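# Reseat and reclamp a crooked part on an upright plate

## Task

Fix the part that sits clamped askew on the vertical plate: get it fully onto both locating pins and pressed up against the side stop, then clamp it once more so the strap's heel rests on its step block and the cam lever is closed.

## Robot and tools

Robot: two seven-joint xArm7 arms, left_arm and right_arm, each ending in a two-finger parallel gripper with a wrist camera. Calibrated base positions in the scene frame: left_arm at (-0.009, +0.329, 0) m, right_arm at (+0.012, -0.274, 0) m, each turned about 1 degree about z. A two-camera stand is bolted to the floor behind the arms.

Frames: the scene frame has its origin at table-top height midway between the nominal bases, +z up, +x out over the table, and left_arm on the +y side (arm names do not match image sides). Reported end_effector_position (m), end_effector_quat_wxyz and velocities are in the scene frame. Motion offsets, however, are along each gripper's own Hand target axes: the fingers point along the gripper's +z and open and close along its y. end_effector_position is the pinch point between the closed pads, roughly 2 cm behind the fingertips; closing pushes the tips about 10 mm further along +z, mostly while the pads are still over 40 mm apart. Printed poses can be off by a few centimetres, more at long reach.

The 14-number row: every motion command is one flat list of 14 numbers covering both arms, each in [-1, 1]: dx, dy, dz, rx, ry, rz, opening for left_arm, then the same seven for right_arm. The first six of each arm are an offset, not a pose, measured from that arm's Hand target as it stood when the action or move began, along that target's own axes; 1.0 equals 0.6 m or 180 degrees, and rx, ry, rz form a single rotation vector. Offsets do not chain: each row in one action, and each target in one move list, counts from the same start, but sending the same offset in a new call moves the arm further. Six zeros re-asks for the current Hand target. The opening is absolute: +1 fully open (0.084 m), -1 closed. Every row must state each gripper's opening; a 0 there half-closes it, so repeat the present command to leave a gripper alone.

Tools:
- execute_actions(actions, cameras): actions is a list of actions; each action is up to 15 rows, one per 1/30 s step, with the last row held to fill 15 steps. Images come only if actions is empty or cameras names them. An empty list returns the full state and all cameras.
- move(target, speed, blend, opening_speed, blocking, cameras): straight-line paths for both grippers toward one 14-number row or a list of up to 15 rows, all offsets from the starting Hand targets. speed is path top speed in m/s, 0.002 to 1 (default 0.25), one value or one per target; turns are capped at twice that in rad/s. blend (m) rounds corners in a list; 0 stops at each. opening_speed sets finger speed per second on the -1..+1 scale, at least 0.2. Moves last 0.5 to 10 s and do not avoid obstacles. blocking=false returns after about 0.5 s while the move continues.
- wait(seconds 0 to 10): the scene runs holding the last commands.
- stop(): brakes a running move.
- zoom_image(camera, region [x0, y0, x1, y1] pixels, at most 504 by 504) on the latest image of cam_high, cam_low, cam_left_wrist or cam_right_wrist.
- clear_fault(arm): clears a reported torque fault on left_arm or right_arm.
- read_manual(section): licence texts only.
- finished_scene(scene): closes the current scene by its number; irreversible. The clamp must stay correct with the robot let go.

Control behaviour: each step the commanded pose is clipped to within 70 mm and 16 degrees of the measured gripper pose; Hand target in a result is the clipped last command, and the next offsets start from it. Grippers often stop short; resend zeros or the missing distance. A gripper pose does not fix the elbow, so big wrist turns can swing the arm. Joints move at most 3.14 rad/s.

Results: joint positions and torques (positive toward larger joint values; torques include the arm's weight and have offsets and noise), grip_measured (measured opening on the command scale), Tool commands, Motor temperatures, optional per-step positions, and Wrist depth as a 7 by 7 grid of median distances in mm (172 to 3000, '-' means no value). A move adds a 'move:' line: done (within 3 mm and 2 degrees), off_target, moving, held, or fault, plus limits such as paced (pose clipped) or held (steps withheld). Neither done nor off_target tells you about contact.

Gripping: command an opening clearly below grip_measured to hold; lower means a harder squeeze, about 24 N per pad at most. Fast closing can overshoot.

Avoid: dropping parts or letting anything leave the table; releasing parts still in motion; fast impacts on the plate, pins or fixture; pressing far past a contact; any contact between the two arms, including one gripper closing on the other's fingers. A clearance check may hold commands that bring the arms close but does not guarantee no contact. Contact torque at a joint limit (waist 41.3, shoulder 41.5, upper arm roll 26.4, elbow 26.4, forearm roll 26.4, wrist pitch 14.2, wrist roll 14.8 N m, held weight included) or a motor saturated for 1 s causes a TORQUE FAULT needing clear_fault. Long holding, stretching or pushing toward unreachable poses heats motors: MOTOR HOT at 65 °C, braking stop of 30 s or more at 80 °C. To end a push, command the target back past the gripper.

Each tool is called after ">>>" as a command line: name --argument value for each argument, lists and objects as JSON in quotes; but a table of rows of numbers goes row by row, as --pt "numbers of a row", without its own name.

## Session

>>> execute_actions --actions '[]'

Scene clock: 0.00 s.
left_arm: end_effector_position=(+0.6607, +0.5307, +0.1332) grip_measured=+1.00 end_effector_quat_wxyz=(-0.137, +0.835, +0.383, +0.370) | right_arm: end_effector_position=(+0.0127, +0.0196, +0.1427) grip_measured=+1.00 end_effector_quat_wxyz=(+0.080, +0.869, +0.035, +0.487)
Joint positions: left_arm=[-0.15 0.629 0.529 1.358 0.913 0.173 -1.555 0.084] | right_arm=[0.841 0.211 1.312 0.716 -0.827 1.626 2.574 0.084]
Joint velocities: within noise
Joint torques (N m): no reading
Motor temperatures (°C): left_arm=[40 41 35 37 33 34 42] | right_arm=[43 36 37 36 42 35 42]
Wrist depth (mm): cam_left_wrist=[1350 1499 1665 1842 2235 2501 2717 / 1408 474 483 508 2132 2271 2364 / 418 421 428 435 441 448 1979 / 377 380 388 391 396 401 408 / 343 347 351 355 359 363 368 / 314 317 321 317 328 332 334 / 284 288 290 294 297 299 302] | cam_right_wrist=[876 943 601 978 - 1908 1872 / 692 729 639 769 868 1023 - / 556 589 578 583 698 734 791 / 463 478 502 526 550 583 615 / 397 409 428 444 455 481 506 / 345 357 370 380 394 410 423 / 311 321 331 340 353 364 375]
Hand target: left_arm +0.6607, +0.5307, +0.1332; -0.137, +0.835, +0.383, +0.370 | right_arm +0.0127, +0.0196, +0.1427; +0.080, +0.869, +0.035, +0.487
Tool commands: left_gripper/opening=+1.0 right_gripper/opening=+1.0

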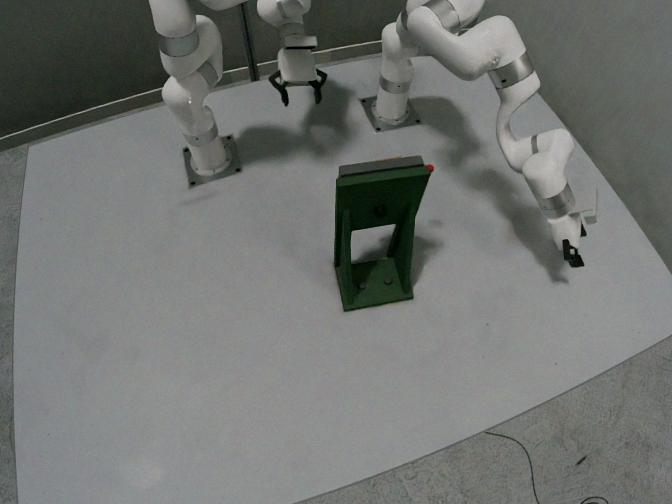

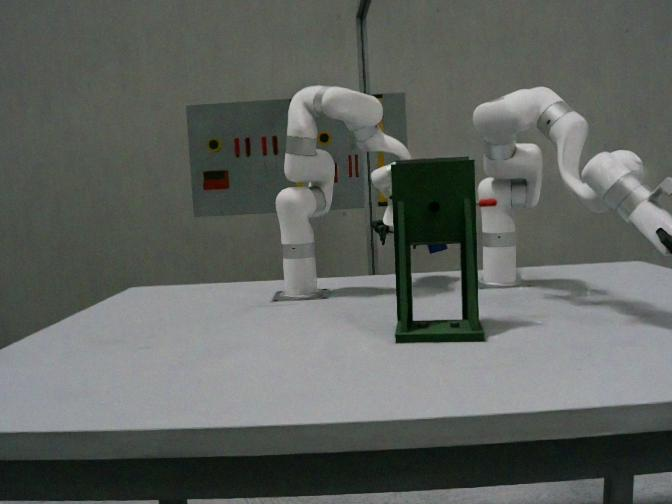

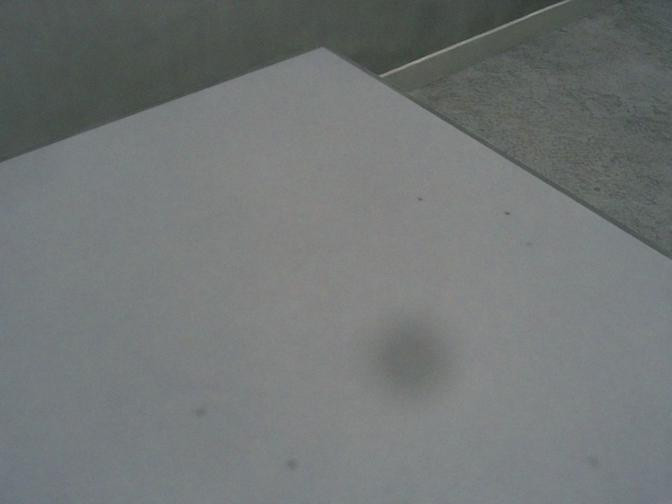

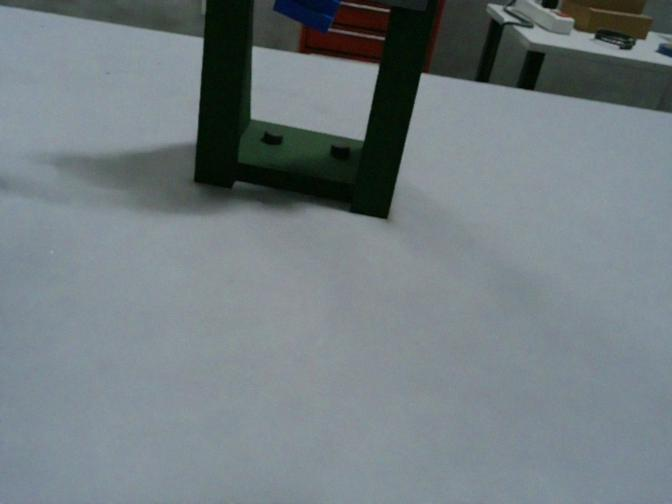

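>>> move --target '[0,0,0,0,0,0,1,0.313,0.0256,0.174,0.0205,0.1744,0.0525,1]' --speed 0.3 --cameras '["cam_right_wrist"]'

Scene clock: 46.53 s.
left_arm: end_effector_position=(+0.6607, +0.5307, +0.1332) grip_measured=+1.00 end_effector_quat_wxyz=(-0.137, +0.835, +0.383, +0.370) | right_arm: end_effector_position=(+0.1996, +0.0198, +0.2497) grip_measured=+1.00 end_effector_quat_wxyz=(+0.000, +0.707, +0.000, +0.707)
Joint positions: left_arm=[-0.15 0.629 0.529 1.358 0.913 0.173 -1.555 0.084] | right_arm=[0.641 -0.313 1.125 0.416 -1.252 1.443 2.537 0.084]
Joint torques (N m): left_arm=[-0.23 -32.98 4.08 22.4 -1.18 -1.33 -0.24] | right_arm=[-8.58 -7.5 -4.23 6.49 -2.96 0.5 2.25]
Wrist depth (mm): cam_left_wrist=[1356 1509 1642 1852 2242 2510 2717 / 1411 475 484 508 2158 2302 2325 / 417 421 428 434 441 448 1962 / 377 381 386 389 396 399 408 / 343 348 352 356 360 364 368 / 314 317 322 318 328 331 335 / 285 288 290 293 297 300 302] | cam_right_wrist=[- - - - - - - / - - - - - - - / - - - - - - - / - - 360 372 370 - - / - - 378 347 369 - - / - 337 377 340 368 - 1686 / - - 380 342 370 - -]
Hand target: left_arm +0.6607, +0.5307, +0.1332; -0.137, +0.835, +0.383, +0.370 | right_arm +0.1996, +0.0198, +0.2497; +0.000, +0.707, +0.000, +0.707
Off the commanded pose: left_arm 0.000 m, 0 deg | right_arm 0.000 m, 0 deg.
move: done
camera_calibration:
cam_right_wrist: T_world_to_cam=[[-0.0141566, -0.999872, -0.00751699, 0.0466726], [0.00974955, 0.00737936, -0.999925, 0.314006], [0.999852, -0.0142289, 0.00964383, -0.0754419], [0, 0, 0, 1]] pos_world=[0.0730301, 0.043276, 0.31506]
Images, in order (width x height): cam_right_wrist 672x504.

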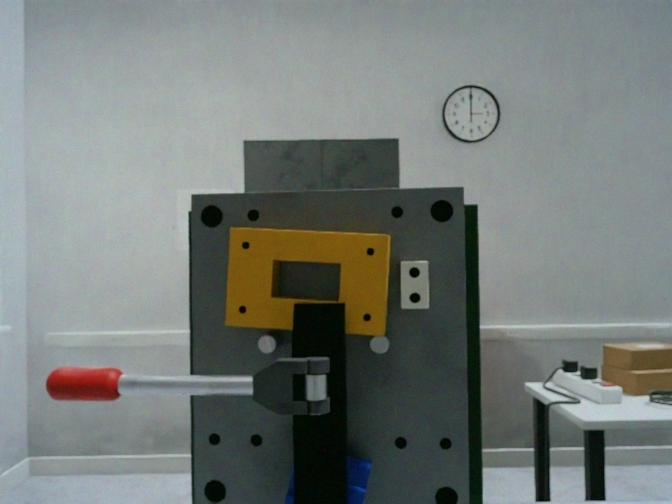

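>>> move --target '[0,0,0,0,0,0,1,-0.15,0,0,0,0,0,1]' --speed 0.3 --cameras '["cam_right_wrist"]'

>>> zoom_image --camera "cam_right_wrist" --region '[180, 60, 500, 300]'

>>> zoom_image --camera "cam_right_wrist" --region '[180, 240, 500, 480]'

Scene clock: 69.33 s.
left_arm: end_effector_position=(+0.6607, +0.5307, +0.1332) grip_measured=+1.00 end_effector_quat_wxyz=(-0.137, +0.835, +0.383, +0.370) | right_arm: end_effector_position=(+0.1996, +0.0197, +0.1597) grip_measured=+1.00 end_effector_quat_wxyz=(+0.000, +0.707, +0.001, +0.707)
Joint positions: left_arm=[-0.15 0.629 0.529 1.358 0.913 0.173 -1.555 0.084] | right_arm=[0.71 0.444 1.062 0.498 -1.492 1.986 2.921 0.084]
Joint torques (N m): left_arm=[-0.46 -33.27 3.86 22.33 -1.21 -1.31 0.02] | right_arm=[8.09 -5.94 2.21 8.55 1.34 4.82 2.09]
Motor temperatures (°C): left_arm=[40 43 35 42 33 34 42] | right_arm=[43 37 37 38 42 35 42]
Wrist depth (mm): cam_left_wrist=[1358 1503 1653 1847 2206 2474 2717 / 1417 474 483 508 2172 2257 2340 / 417 421 429 432 441 448 1968 / 378 381 386 391 395 400 408 / 343 348 351 354 360 364 368 / 315 316 321 317 327 331 334 / 284 287 290 294 296 299 303] | cam_right_wrist=[- - 383 375 - - - / - - 361 353 370 - - / - 337 360 342 371 - - / - - 380 341 370 - - / - - 379 342 384 - 1795 / - - 401 347 - - - / 770 768 460 765 386 740 744]
Hand target: left_arm +0.6607, +0.5307, +0.1332; -0.137, +0.835, +0.383, +0.370 | right_arm +0.1996, +0.0198, +0.1597; +0.000, +0.707, +0.000, +0.707
Off the commanded pose: left_arm 0.000 m, 0 deg | right_arm 0.000 m, 0 deg.
move: done
camera_calibration:
cam_right_wrist: T_world_to_cam=[[-0.0140574, -0.999873, -0.00751476, 0.0458887], [0.00964883, 0.0073795, -0.999926, 0.22402], [0.999855, -0.0141289, 0.00954387, -0.074558], [0, 0, 0, 1]] pos_world=[0.0730307, 0.0431763, 0.22506]
Images, in order (width x height): cam_right_wrist 672x504.

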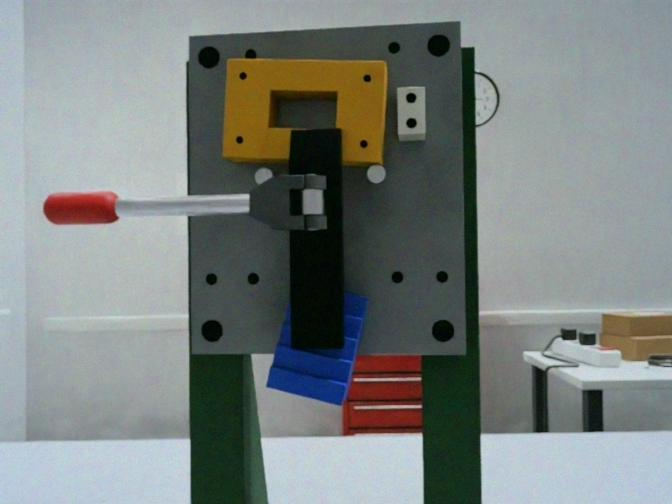

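Scaled by 1.575 from the camera's 672x504 image, which has a finer 960x720 frame.

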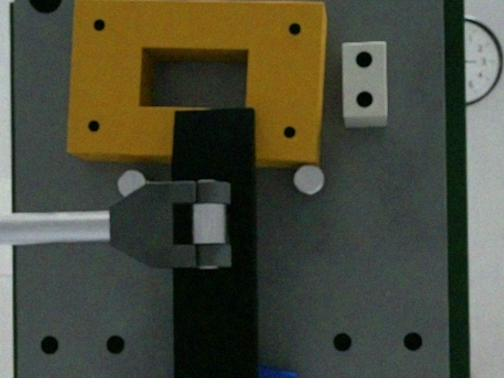

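Scaled by 1.575 from the camera's 672x504 image, which has a finer 960x720 frame.

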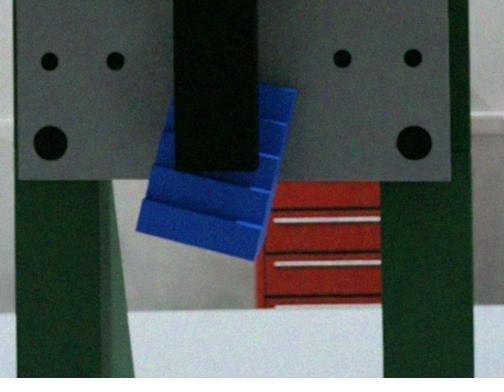

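>>> move --target '[-0.308,-0.1293,-0.4953,-0.7137,0.0906,0.2942,1,0,0,0,0,0,0,1]' --speed 0.4 --cameras '["cam_left_wrist","cam_high"]'

Scene clock: 165.00 s.
left_arm: end_effector_position=(+0.3708, +0.3308, +0.2003) grip_measured=+1.00 end_effector_quat_wxyz=(+0.500, +0.500, -0.500, +0.500) | right_arm: end_effector_position=(+0.1996, +0.0198, +0.1597) grip_measured=+1.00 end_effector_quat_wxyz=(+0.000, +0.707, +0.000, +0.707)
Joint positions: left_arm=[0.742 0.926 -0.207 1.373 2.175 -1.696 -0.47 0.084] | right_arm=[0.71 0.444 1.062 0.499 -1.492 1.986 2.922 0.084]
Joint torques (N m): left_arm=[5.8 -25.8 -5.19 17.15 1.44 -3.76 -0.94] | right_arm=[7.57 -5.39 1.97 8.54 0.89 4.68 2.22]
Wrist depth (mm): cam_left_wrist=[2706 2738 2738 2717 2738 2782 555 / - 315 347 2828 2749 2760 687 / - 315 343 2706 2782 2738 2749 / - 316 330 2760 2738 2782 2782 / - 318 332 2749 2760 2717 2696 / - 321 367 1211 2749 2727 2738 / 330 327 463 845 850 861 783] | cam_right_wrist=[- - 383 375 - - - / - - 360 353 371 - - / - 338 360 343 370 - - / - - 380 343 369 - - / - - 380 341 383 - 1790 / - - 401 348 - - - / 771 767 461 755 384 743 741]
Hand target: left_arm +0.3708, +0.3308, +0.2003; +0.500, +0.500, -0.500, +0.500 | right_arm +0.1996, +0.0198, +0.1597; +0.000, +0.707, +0.000, +0.707
Off the commanded pose: left_arm 0.000 m, 0 deg | right_arm 0.000 m, 0 deg.
joint sent to its limit (left arm) — joint 6 (wrist pitch), lower limit. The joint targets still meet the commanded pose.
move: done
camera_calibration:
cam_left_wrist: T_world_to_cam=[[-0.999912, 0.00432744, 0.0125628, 0.403269], [-0.0126285, -0.0154866, -0.9998, 0.27818], [-0.00413202, -0.999871, 0.0155398, 0.457248], [0, 0, 0, 1]] pos_world=[0.408636, 0.459752, 0.265953]
Images, in order (width x height): cam_high 672x504, cam_left_wrist 672x504.

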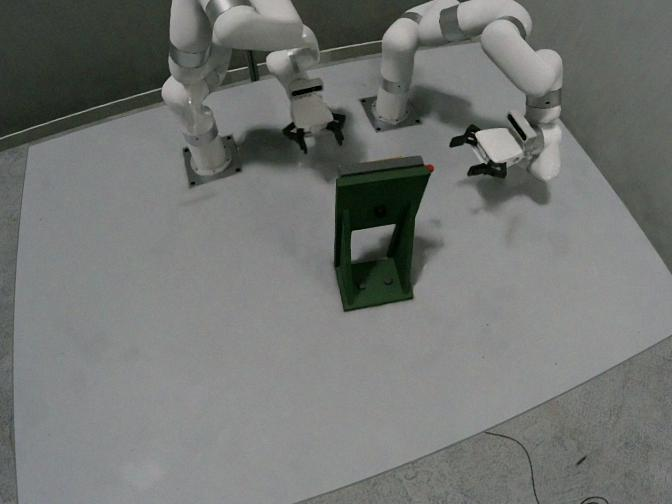

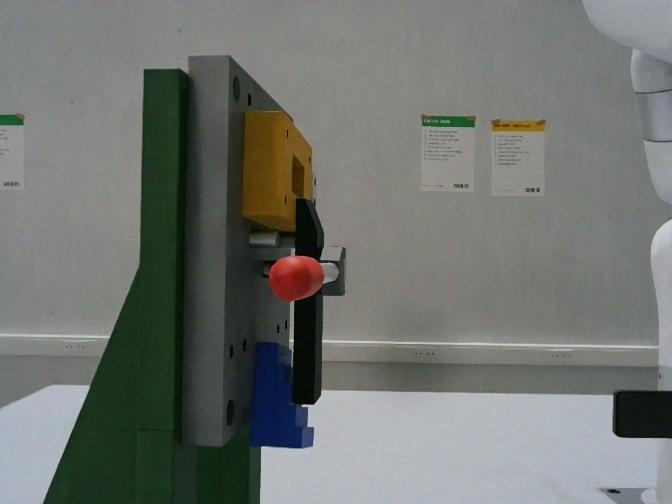

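>>> zoom_image --camera "cam_left_wrist" --region '[180, 220, 380, 460]'

>>> zoom_image --camera "cam_left_wrist" --region '[180, 50, 380, 300]'

Scaled by 2.100 from the camera's 672x504 image, which has a finer 960x720 frame.

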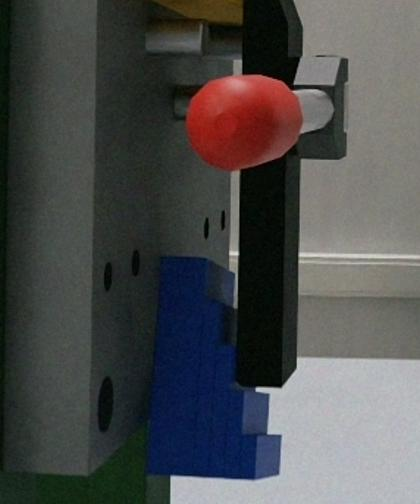

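Scaled by 2.016 from the camera's 672x504 image, which has a finer 960x720 frame.

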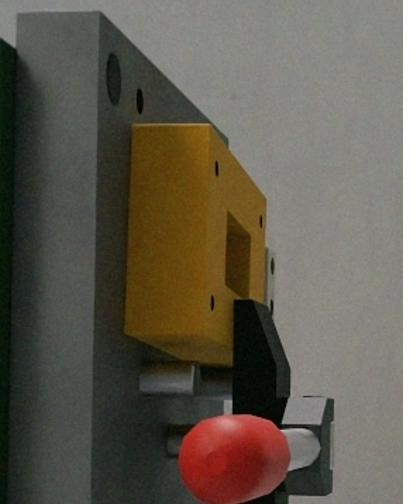

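>>> move --target '[0,0,0,0,0,0,1,-0.1,0.0,0.2,0,0,0,1]' --speed 0.3 --cameras '["cam_right_wrist"]'

>>> zoom_image --camera "cam_right_wrist" --region '[200, 0, 500, 240]'

>>> zoom_image --camera "cam_right_wrist" --region '[200, 180, 450, 400]'

Scene clock: 229.50 s.
left_arm: end_effector_position=(+0.3708, +0.3308, +0.2003) grip_measured=+1.00 end_effector_quat_wxyz=(+0.500, +0.500, -0.500, +0.500) | right_arm: end_effector_position=(+0.3196, +0.0197, +0.0998) grip_measured=+1.00 end_effector_quat_wxyz=(+0.000, +0.707, +0.000, +0.707)
Joint positions: left_arm=[0.742 0.927 -0.207 1.373 2.175 -1.696 -0.47 0.084] | right_arm=[0.577 0.607 0.732 0.543 -1.955 1.915 2.94 0.084]
Joint torques (N m): left_arm=[5.68 -26.08 -5.44 17.39 1.39 -3.8 -0.8] | right_arm=[7.72 -8.55 2.14 7.2 -2.49 4.63 -2.22]
Wrist depth (mm): cam_left_wrist=[2760 2793 2782 2771 2738 560 470 / - 315 347 2749 2706 499 473 / - 315 344 2805 2696 2793 2738 / - 316 330 2717 2782 2738 2782 / - 319 332 2717 2782 2805 2771 / - 321 367 1213 2738 1248 2760 / 331 327 466 848 856 486 865] | cam_right_wrist=[- 261 224 251 249 - - / - 262 258 251 248 - - / - 261 258 231 249 - - / - 281 227 229 266 - - / - 281 - - - 1790 1661 / - 280 713 700 265 692 1434 / 568 280 503 556 264 494 544]
Hand target: left_arm +0.3708, +0.3308, +0.2003; +0.500, +0.500, -0.500, +0.500 | right_arm +0.3196, +0.0198, +0.0998; +0.000, +0.707, +0.000, +0.707
Off the commanded pose: left_arm 0.000 m, 0 deg | right_arm 0.000 m, 0 deg.
move: done
camera_calibration:
cam_right_wrist: T_world_to_cam=[[-0.0141574, -0.999872, -0.00751612, 0.0471438], [0.00964957, 0.0073799, -0.999926, 0.162867], [0.999853, -0.0142289, 0.00954385, -0.193962], [0, 0, 0, 1]] pos_world=[0.19303, 0.043176, 0.16506]
Images, in order (width x height): cam_right_wrist 672x504.

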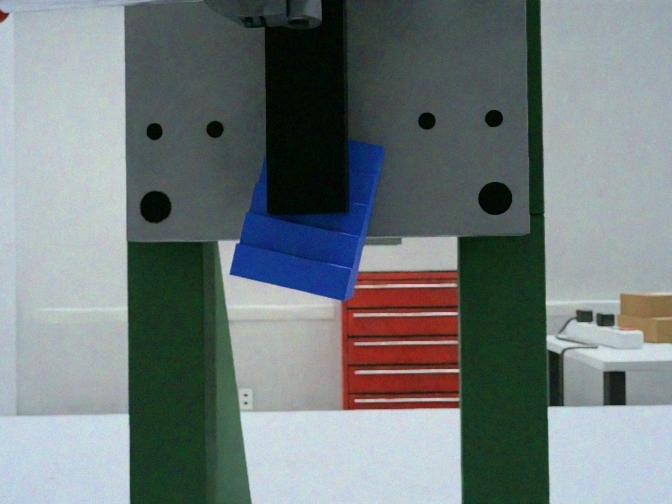

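Scaled by 1.680 from the camera's 672x504 image, which has a finer 960x720 frame.

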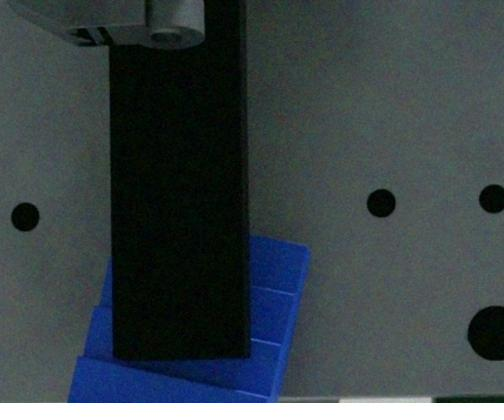

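Scaled by 2.016 from the camera's 672x504 image, which has a finer 960x720 frame.

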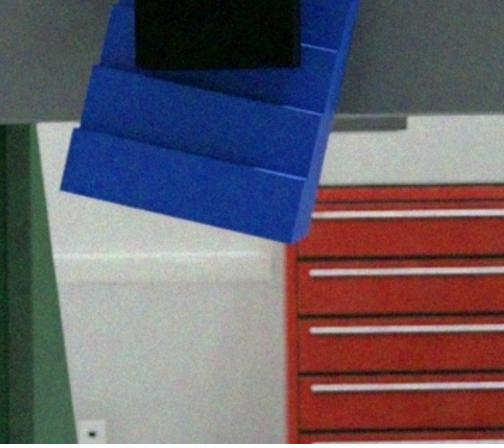

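>>> move --target '[-0.133,0,0.133,0,0.0833,0,1,0,0,0,0,0,0,1]' --speed 0.3 --cameras '["cam_left_wrist"]'

>>> zoom_image --camera "cam_left_wrist" --region '[100, 180, 400, 504]'

Scene clock: 274.23 s.
left_arm: end_effector_position=(+0.3737, +0.2903, +0.1717) grip_measured=+1.00 end_effector_quat_wxyz=(+0.516, +0.463, -0.482, +0.536) | right_arm: end_effector_position=(+0.3196, +0.0198, +0.0998) grip_measured=+1.00 end_effector_quat_wxyz=(+0.000, +0.707, +0.000, +0.707)
Joint positions: left_arm=[0.707 1.047 -0.257 1.343 2.125 -1.654 -0.343 0.084] | right_arm=[0.577 0.607 0.732 0.543 -1.955 1.915 2.94 0.084]
Joint torques (N m): left_arm=[-3.65 -37.01 -5.67 5.5 -1.35 -2.1 -0.48] | right_arm=[7.83 -8.52 2.42 7.32 -2.5 4.8 -2.07]
Wrist depth (mm): cam_left_wrist=[2839 2839 2828 2793 2839 545 451 / - 289 326 2816 2828 480 456 / - 285 314 2749 2760 2760 2771 / - 282 288 2738 2760 2749 2696 / - 285 314 2727 2706 2696 2706 / 290 280 327 2624 2644 2696 2685 / 288 279 414 1084 1072 1059 1042] | cam_right_wrist=[- 262 223 251 249 - - / - 261 258 251 249 - - / - 261 258 231 248 - - / - 280 228 230 265 - - / - 281 - - - 1763 1649 / - 281 705 703 266 694 1425 / 569 281 505 555 265 496 544]
Hand target: left_arm +0.3737, +0.2903, +0.1717; +0.516, +0.463, -0.482, +0.536 (not the last commanded pose) | right_arm +0.3196, +0.0198, +0.0998; +0.000, +0.707, +0.000, +0.707
Tool commands: left_gripper/opening=+1.0 right_gripper/opening=+1.0
Off the commanded pose: left_arm 0.065 m, 9 deg | right_arm 0.000 m, 0 deg.
TORQUE FAULT: the external load on joint 2 (shoulder) of the left arm reached its load limit, and that arm stopped. The contact can be on any part of that arm beyond that joint, not only on its tool. A torque fault puts only its own arm into a fault stop. That arm's remaining commands of this call were not run. The hold on joint 2 (shoulder) of that arm was moved back by the arm itself, up to 3 degrees, as the stop began. That arm is still stopped at the end of this call. While its stop runs, that arm, its gripper or tool too, takes no new command.
CLEAR FAULT: the left arm stays stopped (state 4) until you call clear_fault(arm="left_arm").
End effector pose when the fault began: left_arm: position (+0.3694, +0.2866, +0.1581), quat_wxyz (+0.534, +0.465, -0.462, +0.534)
Joint positions when the fault began: left_arm=[0.706 1.098 -0.257 1.342 2.126 -1.654 -0.344 0.084]
move: fault (left_arm)
camera_calibration:
cam_left_wrist: T_world_to_cam=[[-0.999626, 0.00229302, -0.0272426, 0.414042], [0.0267575, -0.122355, -0.992126, 0.263991], [-0.00560823, -0.992484, 0.122248, 0.397259], [0, 0, 0, 1]] pos_world=[0.409052, 0.425624, 0.224628]
Images, in order (width x height): cam_left_wrist 672x504.

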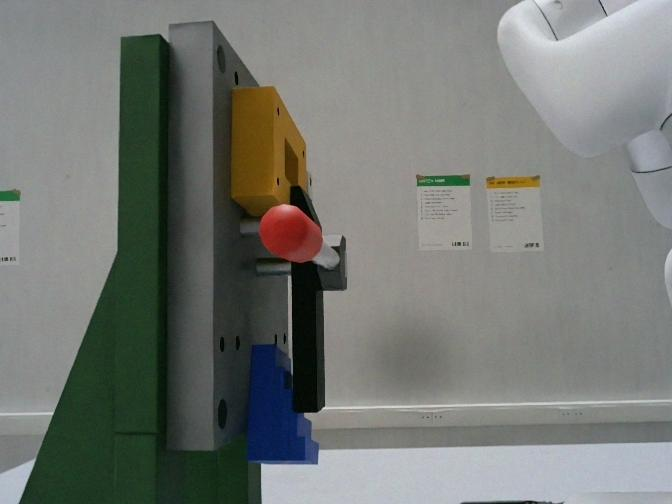

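Scaled by 1.556 from the camera's 672x504 image, which has a finer 960x720 frame.

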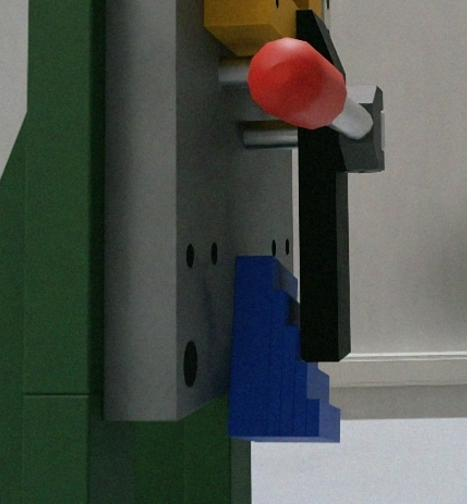

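>>> clear_fault --arm "left_arm" --cameras '["cam_high","cam_low"]'

Scene clock: 280.43 s.
left_arm: end_effector_position=(+0.3737, +0.2903, +0.1717) grip_measured=+1.00 end_effector_quat_wxyz=(+0.516, +0.463, -0.482, +0.536) | right_arm: end_effector_position=(+0.3196, +0.0198, +0.0998) grip_measured=+1.00 end_effector_quat_wxyz=(+0.000, +0.707, +0.000, +0.707)
Joint positions: left_arm=[0.707 1.047 -0.257 1.343 2.125 -1.654 -0.343 0.084] | right_arm=[0.577 0.607 0.732 0.543 -1.955 1.915 2.94 0.084]
Joint torques (N m): left_arm=[-3.56 -37.35 -5.56 5.43 -1.36 -2.1 -0.47] | right_arm=[7.48 -8.5 2.4 7.12 -2.66 4.68 -1.76]
Wrist depth (mm): cam_left_wrist=[2886 2851 2816 2782 2771 544 453 / - 289 326 2805 2738 482 455 / - 285 315 2793 2749 2738 2760 / - 282 287 2717 2727 2727 2717 / - 285 314 2654 2727 2696 2685 / 290 281 328 2614 2664 2675 2634 / 288 280 414 1082 1077 1056 1040] | cam_right_wrist=[- 262 223 251 249 - - / - 262 258 251 249 - - / - 261 258 231 249 - - / - 281 228 229 265 - - / - 282 - - - 1795 1645 / - 281 710 708 265 689 1417 / 568 280 503 554 265 496 543]
Hand target: left_arm +0.3737, +0.2903, +0.1717; +0.516, +0.463, -0.482, +0.536 (not the last commanded pose) | right_arm +0.3196, +0.0198, +0.0998; +0.000, +0.707, +0.000, +0.707
Tool commands: left_gripper/opening=+1.0 right_gripper/opening=+1.0
Off the commanded pose: left_arm 0.065 m, 9 deg | right_arm 0.000 m, 0 deg.
TORQUE FAULT, CONTINUED: the left arm's stop, for the torque fault of joint 2 (shoulder) that an earlier result reported, is over. The call counts as one of the actions that you can send in this scene. The hold on joint 2 (shoulder) of that arm was moved back by the arm itself, up to 3 degrees, as the stop began. That arm's target is now where it stood when the stop ended, not its last command. That arm's gripper keeps its grip as last carried out, and that arm accepts commands again: back off and push less far.
CLEAR FAULT: your call cleared the left arm's torque fault. If a joint's load stays at its limit, that arm stops again at once.
Images, in order (width x height): cam_high 672x504, cam_low 672x504.

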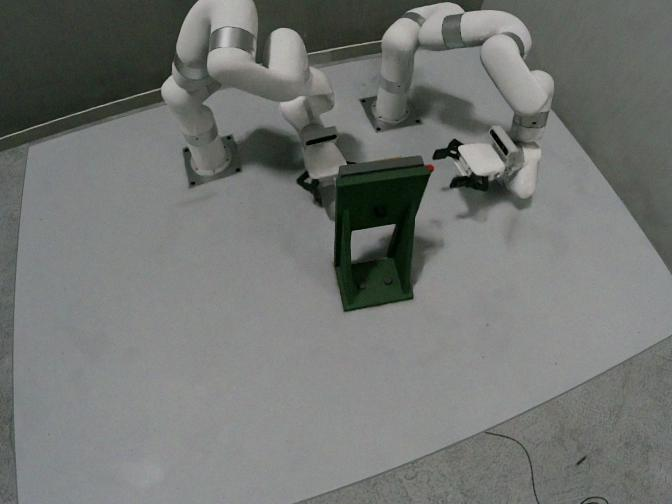

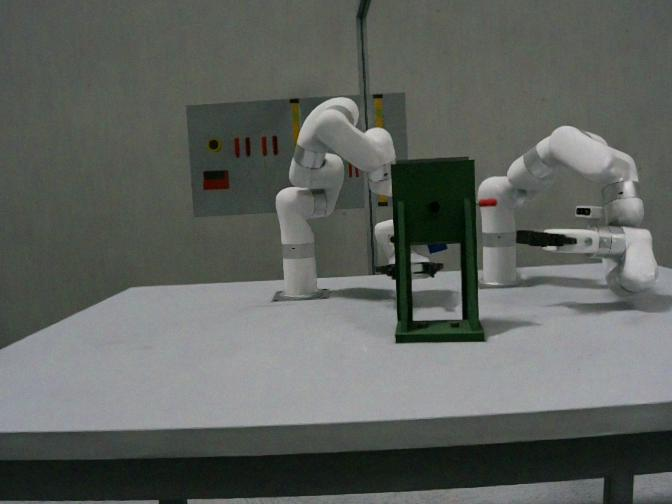

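>>> zoom_image --camera "cam_low" --region '[370, 140, 510, 350]'

>>> zoom_image --camera "cam_high" --region '[310, 140, 460, 320]'

Scaled by 2.400 from the camera's 672x504 image, which has a finer 960x720 frame.

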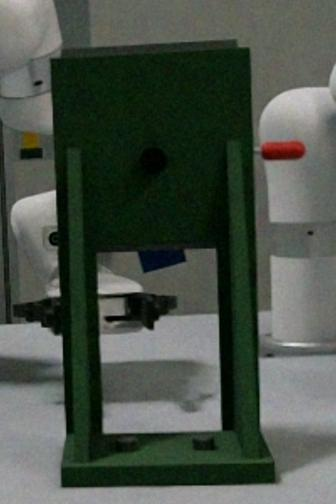

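Scaled by 2.800 from the camera's 672x504 image, which has a finer 960x720 frame.

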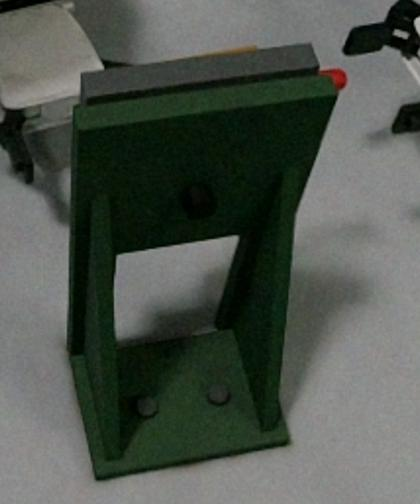

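>>> move --target '[0.13,0,0,0,0,0,1,0.208,0,0.0,0,-0.2222,0,1]' --speed 0.3 --cameras '["cam_left_wrist","cam_right_wrist"]'

>>> zoom_image --camera "cam_right_wrist" --region '[150, 130, 502, 400]'

Scene clock: 429.83 s.
left_arm: end_effector_position=(+0.3707, +0.2986, +0.2492) grip_measured=+1.00 end_effector_quat_wxyz=(+0.516, +0.463, -0.482, +0.536) | right_arm: end_effector_position=(+0.3196, +0.0199, +0.2246) grip_measured=+1.00 end_effector_quat_wxyz=(+0.000, +0.906, +0.000, +0.423)
Joint positions: left_arm=[0.771 0.846 -0.325 1.264 2.097 -1.696 -0.467 0.084] | right_arm=[0.415 -0.452 0.542 0.49 -0.984 0.579 1.761 0.084]
Joint torques (N m): left_arm=[6.06 -35.78 -6.18 7.72 1.19 -3.67 -0.86] | right_arm=[7.58 -0.8 -3.84 15.15 2.03 0.66 -2.22]
Wrist depth (mm): cam_left_wrist=[2874 2839 2863 2911 2863 2828 2863 / 2793 2805 2828 2760 2771 2805 461 / 2782 2771 2760 2793 2749 2738 474 / - 291 349 2749 2717 2717 388 / - 287 318 2717 2685 - 361 / - 285 320 2585 2685 371 347 / - 282 284 1262 - 343 2644] | cam_right_wrist=[- - - - 179 - 1400 / - 204 - - 190 188 744 / 214 215 - 207 206 206 673 / - 242 176 222 226 227 569 / 496 296 220 218 244 281 509 / 452 435 336 242 314 448 447 / 412 411 390 392 383 410 409]
Hand target: left_arm +0.3707, +0.2986, +0.2492; +0.516, +0.463, -0.482, +0.536 | right_arm +0.3196, +0.0199, +0.2246; +0.000, +0.906, +0.000, +0.423
Off the commanded pose: left_arm 0.000 m, 0 deg | right_arm 0.000 m, 0 deg.
joint sent to its limit (left arm) — joint 6 (wrist pitch), lower limit. The joint targets still meet the commanded pose.
move: done
camera_calibration:
cam_left_wrist: T_world_to_cam=[[-0.999623, 0.00238159, -0.0273507, 0.413129], [0.026854, -0.122357, -0.992123, 0.341938], [-0.00570939, -0.992483, 0.122247, 0.396046], [0, 0, 0, 1]] pos_world=[0.406052, 0.433923, 0.302128]
cam_right_wrist: T_world_to_cam=[[-0.0160785, -0.999864, 0.00379533, 0.0462709], [-0.63513, 0.00728152, -0.772371, 0.442593], [0.772238, -0.0148291, -0.63516, 0.0223687], [0, 0, 0, 1]] pos_world=[0.264574, 0.0433736, 0.355878]
Images, in order (width x height): cam_left_wrist 672x504, cam_right_wrist 672x504.

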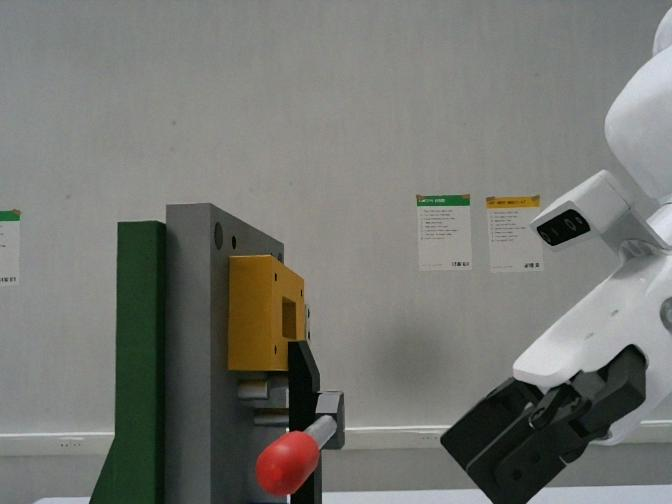

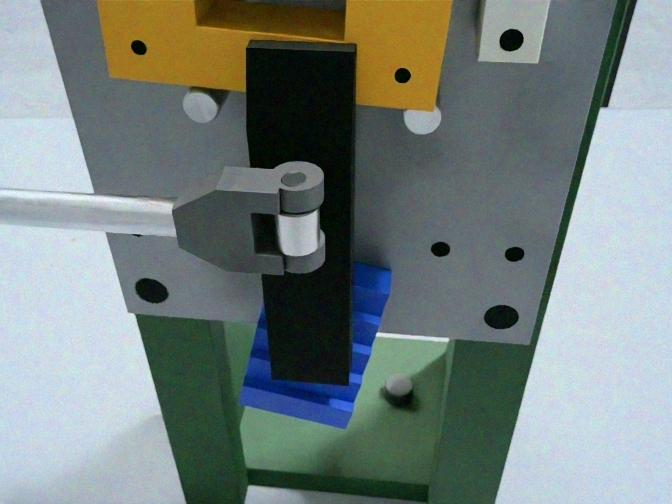

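Scaled by 1.432 from the camera's 672x504 image, which has a finer 960x720 frame.

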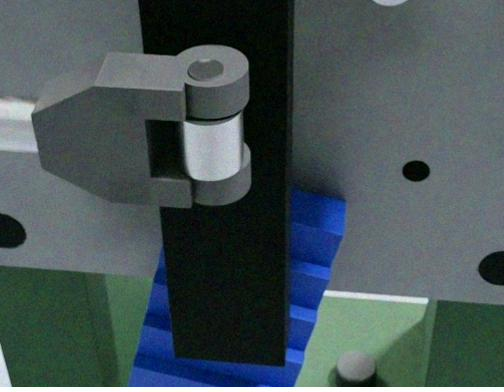

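>>> move --target '[0.1743,0.0108,0.2678,0.0597,-0.5154,0.1366,-0.3,-0.1097,-0.0585,0.0058,-0.3361,-0.0605,-0.9247,0.43]' --speed 0.35 --cameras '["cam_left_wrist","cam_right_wrist","cam_high"]'

Scene clock: 716.03 s.
left_arm: end_effector_position=(+0.3602, +0.1500, +0.3700) grip_measured=-0.32 end_effector_quat_wxyz=(+0.142, -0.644, +0.734, -0.163) | right_arm: end_effector_position=(+0.2800, +0.0549, +0.1719) grip_measured=+0.42 end_effector_quat_wxyz=(+0.705, +0.046, +0.706, -0.046)
Joint positions: left_arm=[0.615 -0.123 -1.046 1.48 3.18 -1.129 -1.92 0.03] | right_arm=[0.745 0.406 0.779 0.673 -1.615 1.855 -0.374 0.062]
Joint torques (N m): left_arm=[5.42 0.12 -0.46 25.45 2.9 -2.58 -0.81] | right_arm=[-8.25 -16.99 4.67 5.04 -2.76 0.79 -2.27]
Motor temperatures (°C): left_arm=[39 44 36 40 33 35 40] | right_arm=[42 35 36 47 40 34 42]
Wrist depth (mm): cam_left_wrist=[- 190 224 549 521 496 466 / - 189 203 293 510 496 464 / - 189 203 233 510 493 464 / - 189 202 233 324 494 464 / - 188 202 234 404 495 462 / - 188 202 296 509 493 465 / - 188 227 544 511 483 463] | cam_right_wrist=[309 311 312 313 317 317 313 / 432 434 385 331 368 331 397 / 715 725 312 606 752 327 312 / 1893 1795 - - - 328 312 / - - - - - - 311 / - - - 311 302 267 311 / - - - 290 271 290 291]
Hand target: left_arm +0.3602, +0.1500, +0.3700; +0.142, -0.644, +0.734, -0.162 | right_arm +0.2800, +0.0549, +0.1719; +0.705, +0.046, +0.706, -0.046
Off the commanded pose: left_arm 0.000 m, 0 deg | right_arm 0.000 m, 0 deg.
move: done
camera_calibration:
cam_left_wrist: T_world_to_cam=[[-0.90224, 0.107195, -0.417698, 0.499889], [0.126749, 0.991748, -0.0192674, -0.119108], [0.412186, -0.0703266, -0.908382, 0.32618], [0, 0, 0, 1]] pos_world=[0.33167, 0.0874785, 0.502804]
cam_right_wrist: T_world_to_cam=[[0.115316, 0.9933, 0.00761312, -0.066041], [0.00899895, -0.0087086, 0.999922, -0.107575], [0.993288, -0.115239, -0.00994289, -0.143846], [0, 0, 0, 1]] pos_world=[0.151464, 0.048085, 0.106639]
Images, in order (width x height): cam_high 672x504, cam_left_wrist 672x504, cam_right_wrist 672x504.

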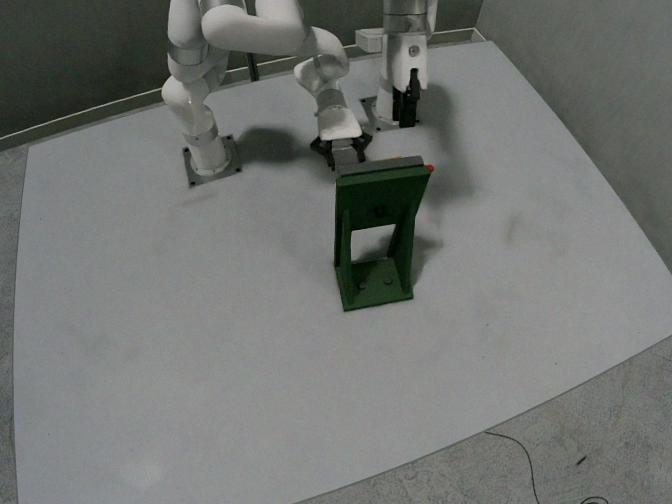

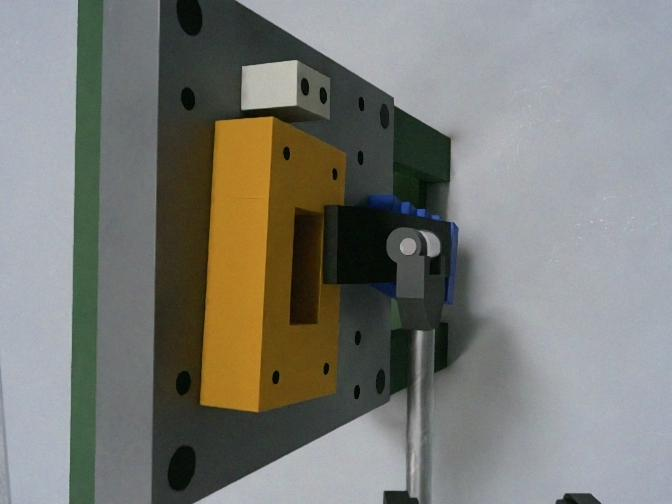

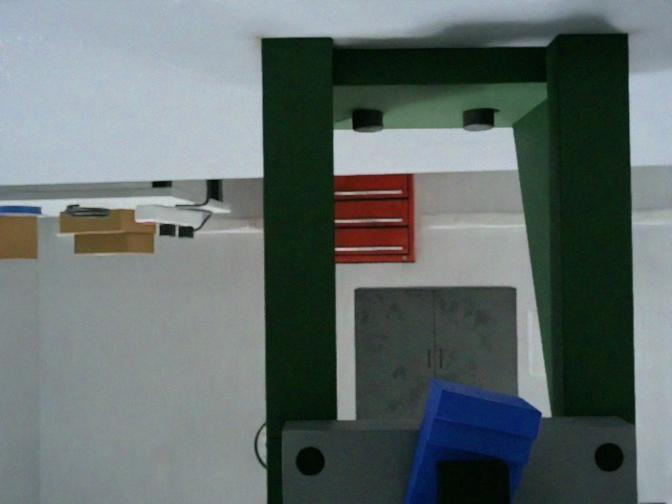

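>>> move --target '[0,0,0,0,0,0,-0.3,-0.01,0.04,0.1667,0,0,0,0.7]' --speed 0.25 --cameras '["cam_left_wrist","cam_right_wrist"]'

>>> zoom_image --camera "cam_left_wrist" --region '[300, 140, 600, 365]'

Scene clock: 772.87 s.
left_arm: end_effector_position=(+0.3602, +0.1500, +0.3700) grip_measured=-0.32 end_effector_quat_wxyz=(+0.142, -0.644, +0.734, -0.162) | right_arm: end_effector_position=(+0.3822, +0.0657, +0.1778) grip_measured=+0.70 end_effector_quat_wxyz=(+0.705, +0.046, +0.706, -0.046)
Joint positions: left_arm=[0.615 -0.123 -1.046 1.48 3.18 -1.129 -1.92 0.03] | right_arm=[0.598 0.415 0.645 0.759 -1.871 1.698 -0.468 0.073]
Joint torques (N m): left_arm=[5.6 0.05 -0.55 25.61 2.86 -2.64 -0.85] | right_arm=[-8.3 -10.41 1.14 11.32 -2.93 0.77 -2.2]
Motor temperatures (°C): left_arm=[39 42 35 44 33 34 40] | right_arm=[42 36 36 40 40 34 42]
Wrist depth (mm): cam_left_wrist=[- 190 223 548 520 496 466 / - 189 203 293 512 496 295 / - 189 203 233 511 487 274 / - 189 202 234 325 495 273 / - 189 202 233 338 485 272 / - 188 202 295 493 496 292 / - 188 227 545 509 485 464] | cam_right_wrist=[325 212 212 277 279 279 212 / 452 212 212 467 468 - 213 / - 212 212 - - - 212 / - 211 - - - - 212 / - 211 - - - - 212 / - 210 - - - - 211 / - - 210 - - 197 210]
Hand target: left_arm +0.3602, +0.1500, +0.3700; +0.142, -0.644, +0.734, -0.162 | right_arm +0.3823, +0.0657, +0.1778; +0.705, +0.046, +0.706, -0.046
Off the commanded pose: left_arm 0.000 m, 0 deg | right_arm 0.000 m, 0 deg.
move: done
camera_calibration:
cam_left_wrist: T_world_to_cam=[[-0.90224, 0.107195, -0.417698, 0.499889], [0.126749, 0.991748, -0.0192674, -0.119108], [0.412186, -0.0703266, -0.908382, 0.32618], [0, 0, 0, 1]] pos_world=[0.33167, 0.0874785, 0.502804]
cam_right_wrist: T_world_to_cam=[[0.115315, 0.9933, 0.00761225, -0.0885986], [0.00889974, -0.0086962, 0.999923, -0.114276], [0.993289, -0.115239, -0.00984291, -0.244068], [0, 0, 0, 1]] pos_world=[0.253664, 0.058885, 0.11254]
Images, in order (width x height): cam_left_wrist 672x504, cam_right_wrist 672x504.

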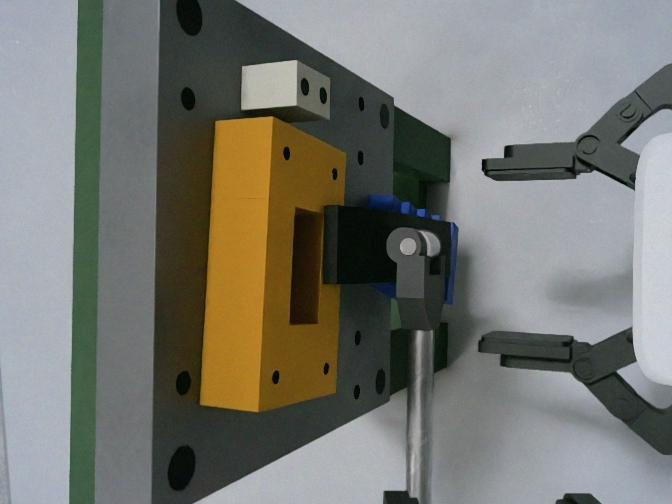

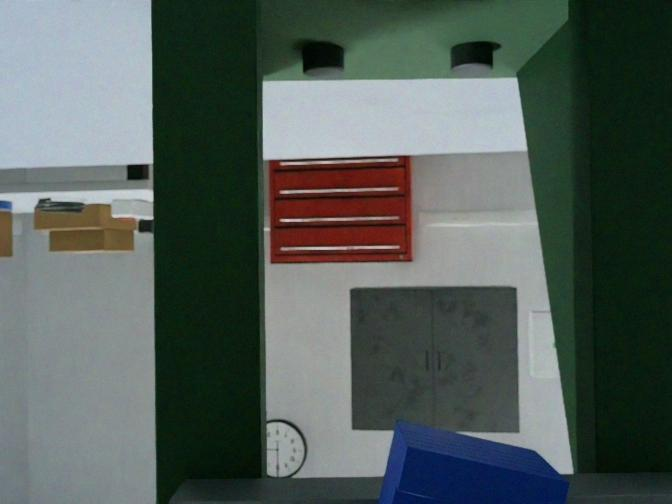

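Scaled by 1.680 from the camera's 672x504 image, which has a finer 960x720 frame.

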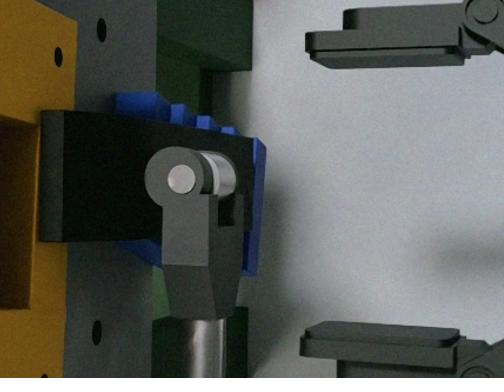

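>>> move --target '[0,0,0,0,0,0,-0.3,0,-0.0033,0.0733,0,0,0,0.7]' --speed 0.1 --cameras '["cam_left_wrist","cam_right_wrist"]'

>>> zoom_image --camera "cam_left_wrist" --region '[300, 140, 600, 365]'

Scene clock: 804.10 s.
left_arm: end_effector_position=(+0.3602, +0.1500, +0.3700) grip_measured=-0.32 end_effector_quat_wxyz=(+0.142, -0.644, +0.734, -0.162) | right_arm: end_effector_position=(+0.4255, +0.0580, +0.1778) grip_measured=+0.70 end_effector_quat_wxyz=(+0.705, +0.046, +0.706, -0.046)
Joint positions: left_arm=[0.615 -0.123 -1.046 1.48 3.18 -1.129 -1.92 0.03] | right_arm=[0.536 0.423 0.588 0.791 -1.971 1.627 -0.484 0.073]
Joint torques (N m): left_arm=[5.66 -0.24 -0.49 25.32 2.74 -2.61 -0.97] | right_arm=[-7.91 -10.95 1.05 11.46 -3.01 0.84 -2.25]
Wrist depth (mm): cam_left_wrist=[- 189 224 550 521 496 465 / - 189 203 293 513 311 458 / - 189 203 233 329 290 277 / - 189 202 234 263 289 277 / - 188 202 233 254 290 276 / - 188 203 295 403 313 455 / - 188 227 546 510 485 462] | cam_right_wrist=[- - 252 253 279 255 - / - - 407 465 467 - - / - - - - - - 173 / - - - - - - 173 / - - - - - - 174 / - - - - - - 175 / - - - - - - 175]
Hand target: left_arm +0.3602, +0.1500, +0.3700; +0.142, -0.644, +0.734, -0.162 | right_arm +0.4256, +0.0580, +0.1778; +0.705, +0.046, +0.706, -0.046
Off the commanded pose: left_arm 0.000 m, 0 deg | right_arm 0.000 m, 0 deg.
move: done
camera_calibration:
cam_left_wrist: T_world_to_cam=[[-0.90224, 0.107195, -0.417698, 0.499889], [0.126749, 0.991748, -0.0192674, -0.119108], [0.412186, -0.0703266, -0.908382, 0.32618], [0, 0, 0, 1]] pos_world=[0.33167, 0.0874785, 0.502804]
cam_right_wrist: T_world_to_cam=[[0.115316, 0.9933, 0.00761312, -0.0859436], [0.00899895, -0.0087086, 0.999922, -0.114757], [0.993288, -0.115239, -0.00994289, -0.287954], [0, 0, 0, 1]] pos_world=[0.296964, 0.051185, 0.112539]
Images, in order (width x height): cam_left_wrist 672x504, cam_right_wrist 672x504.

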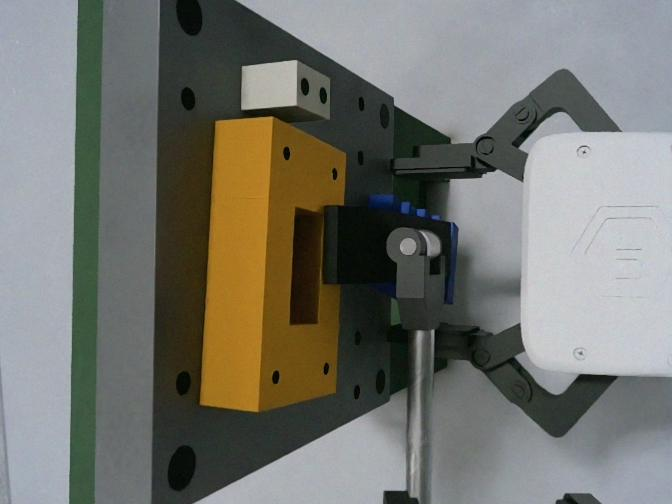

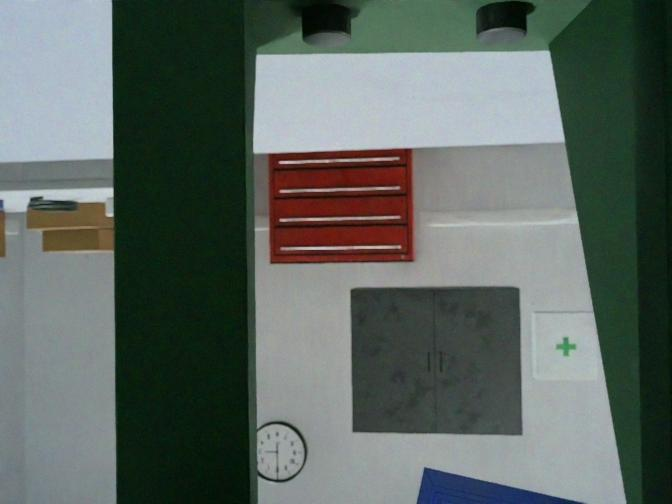

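Scaled by 1.680 from the camera's 672x504 image, which has a finer 960x720 frame.

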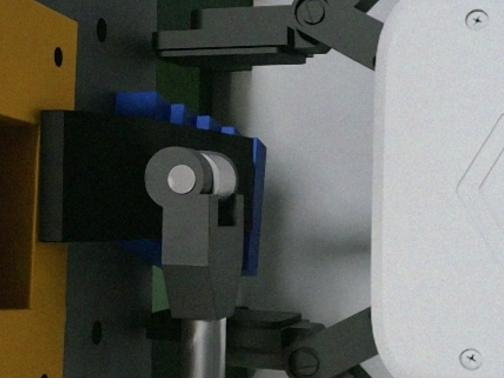

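>>> move --target '[0,0,0,0,0,0,-0.3,0,0,0,0,0,0,0.1]' --opening_speed 0.5 --cameras '["cam_left_wrist"]'

>>> zoom_image --camera "cam_left_wrist" --region '[340, 160, 540, 340]'

Scene clock: 814.10 s.
left_arm: end_effector_position=(+0.3602, +0.1500, +0.3700) grip_measured=-0.32 end_effector_quat_wxyz=(+0.142, -0.644, +0.734, -0.162) | right_arm: end_effector_position=(+0.4253, +0.0583, +0.1776) grip_measured=+0.15 end_effector_quat_wxyz=(+0.705, +0.045, +0.706, -0.046)
Joint positions: left_arm=[0.615 -0.123 -1.046 1.48 3.18 -1.129 -1.92 0.03] | right_arm=[0.537 0.423 0.588 0.791 -1.971 1.627 -0.484 0.05]
Joint torques (N m): left_arm=[5.81 -0.28 -0.47 25.53 2.72 -2.52 -0.8] | right_arm=[-26.18 -13.4 -13.06 17.69 -1.2 8.97 -2.08]
Wrist depth (mm): cam_left_wrist=[- 190 224 552 521 497 466 / - 189 203 293 512 479 460 / - 189 203 234 329 291 278 / - 189 202 233 263 290 278 / - 188 202 234 316 290 276 / - 188 202 296 402 315 456 / - 188 227 544 511 483 462] | cam_right_wrist=[- - 259 274 275 253 186 / - - 403 459 461 - 187 / - - - - - - - / - - - - - - - / - - - - - - - / - - - - - - - / - - - - - - -]
Hand target: left_arm +0.3602, +0.1500, +0.3700; +0.142, -0.644, +0.734, -0.162 | right_arm +0.4256, +0.0580, +0.1778; +0.705, +0.046, +0.706, -0.046
Off the commanded pose: left_arm 0.000 m, 0 deg | right_arm 0.000 m, 0 deg.
move: done
camera_calibration:
cam_left_wrist: T_world_to_cam=[[-0.90224, 0.107195, -0.417698, 0.499889], [0.126749, 0.991748, -0.0192674, -0.119108], [0.412186, -0.0703266, -0.908382, 0.32618], [0, 0, 0, 1]] pos_world=[0.33167, 0.0874785, 0.502804]
Images, in order (width x height): cam_left_wrist 672x504.

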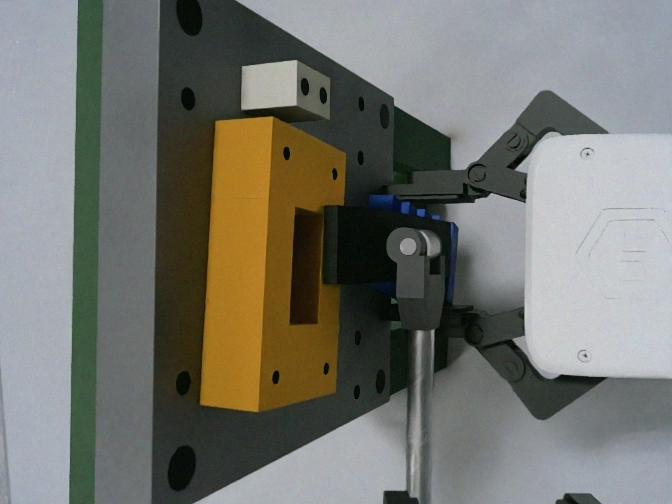

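Scaled by 2.520 from the camera's 672x504 image, which has a finer 960x720 frame.

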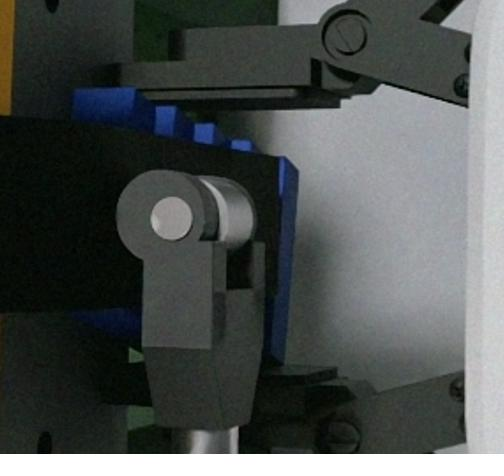

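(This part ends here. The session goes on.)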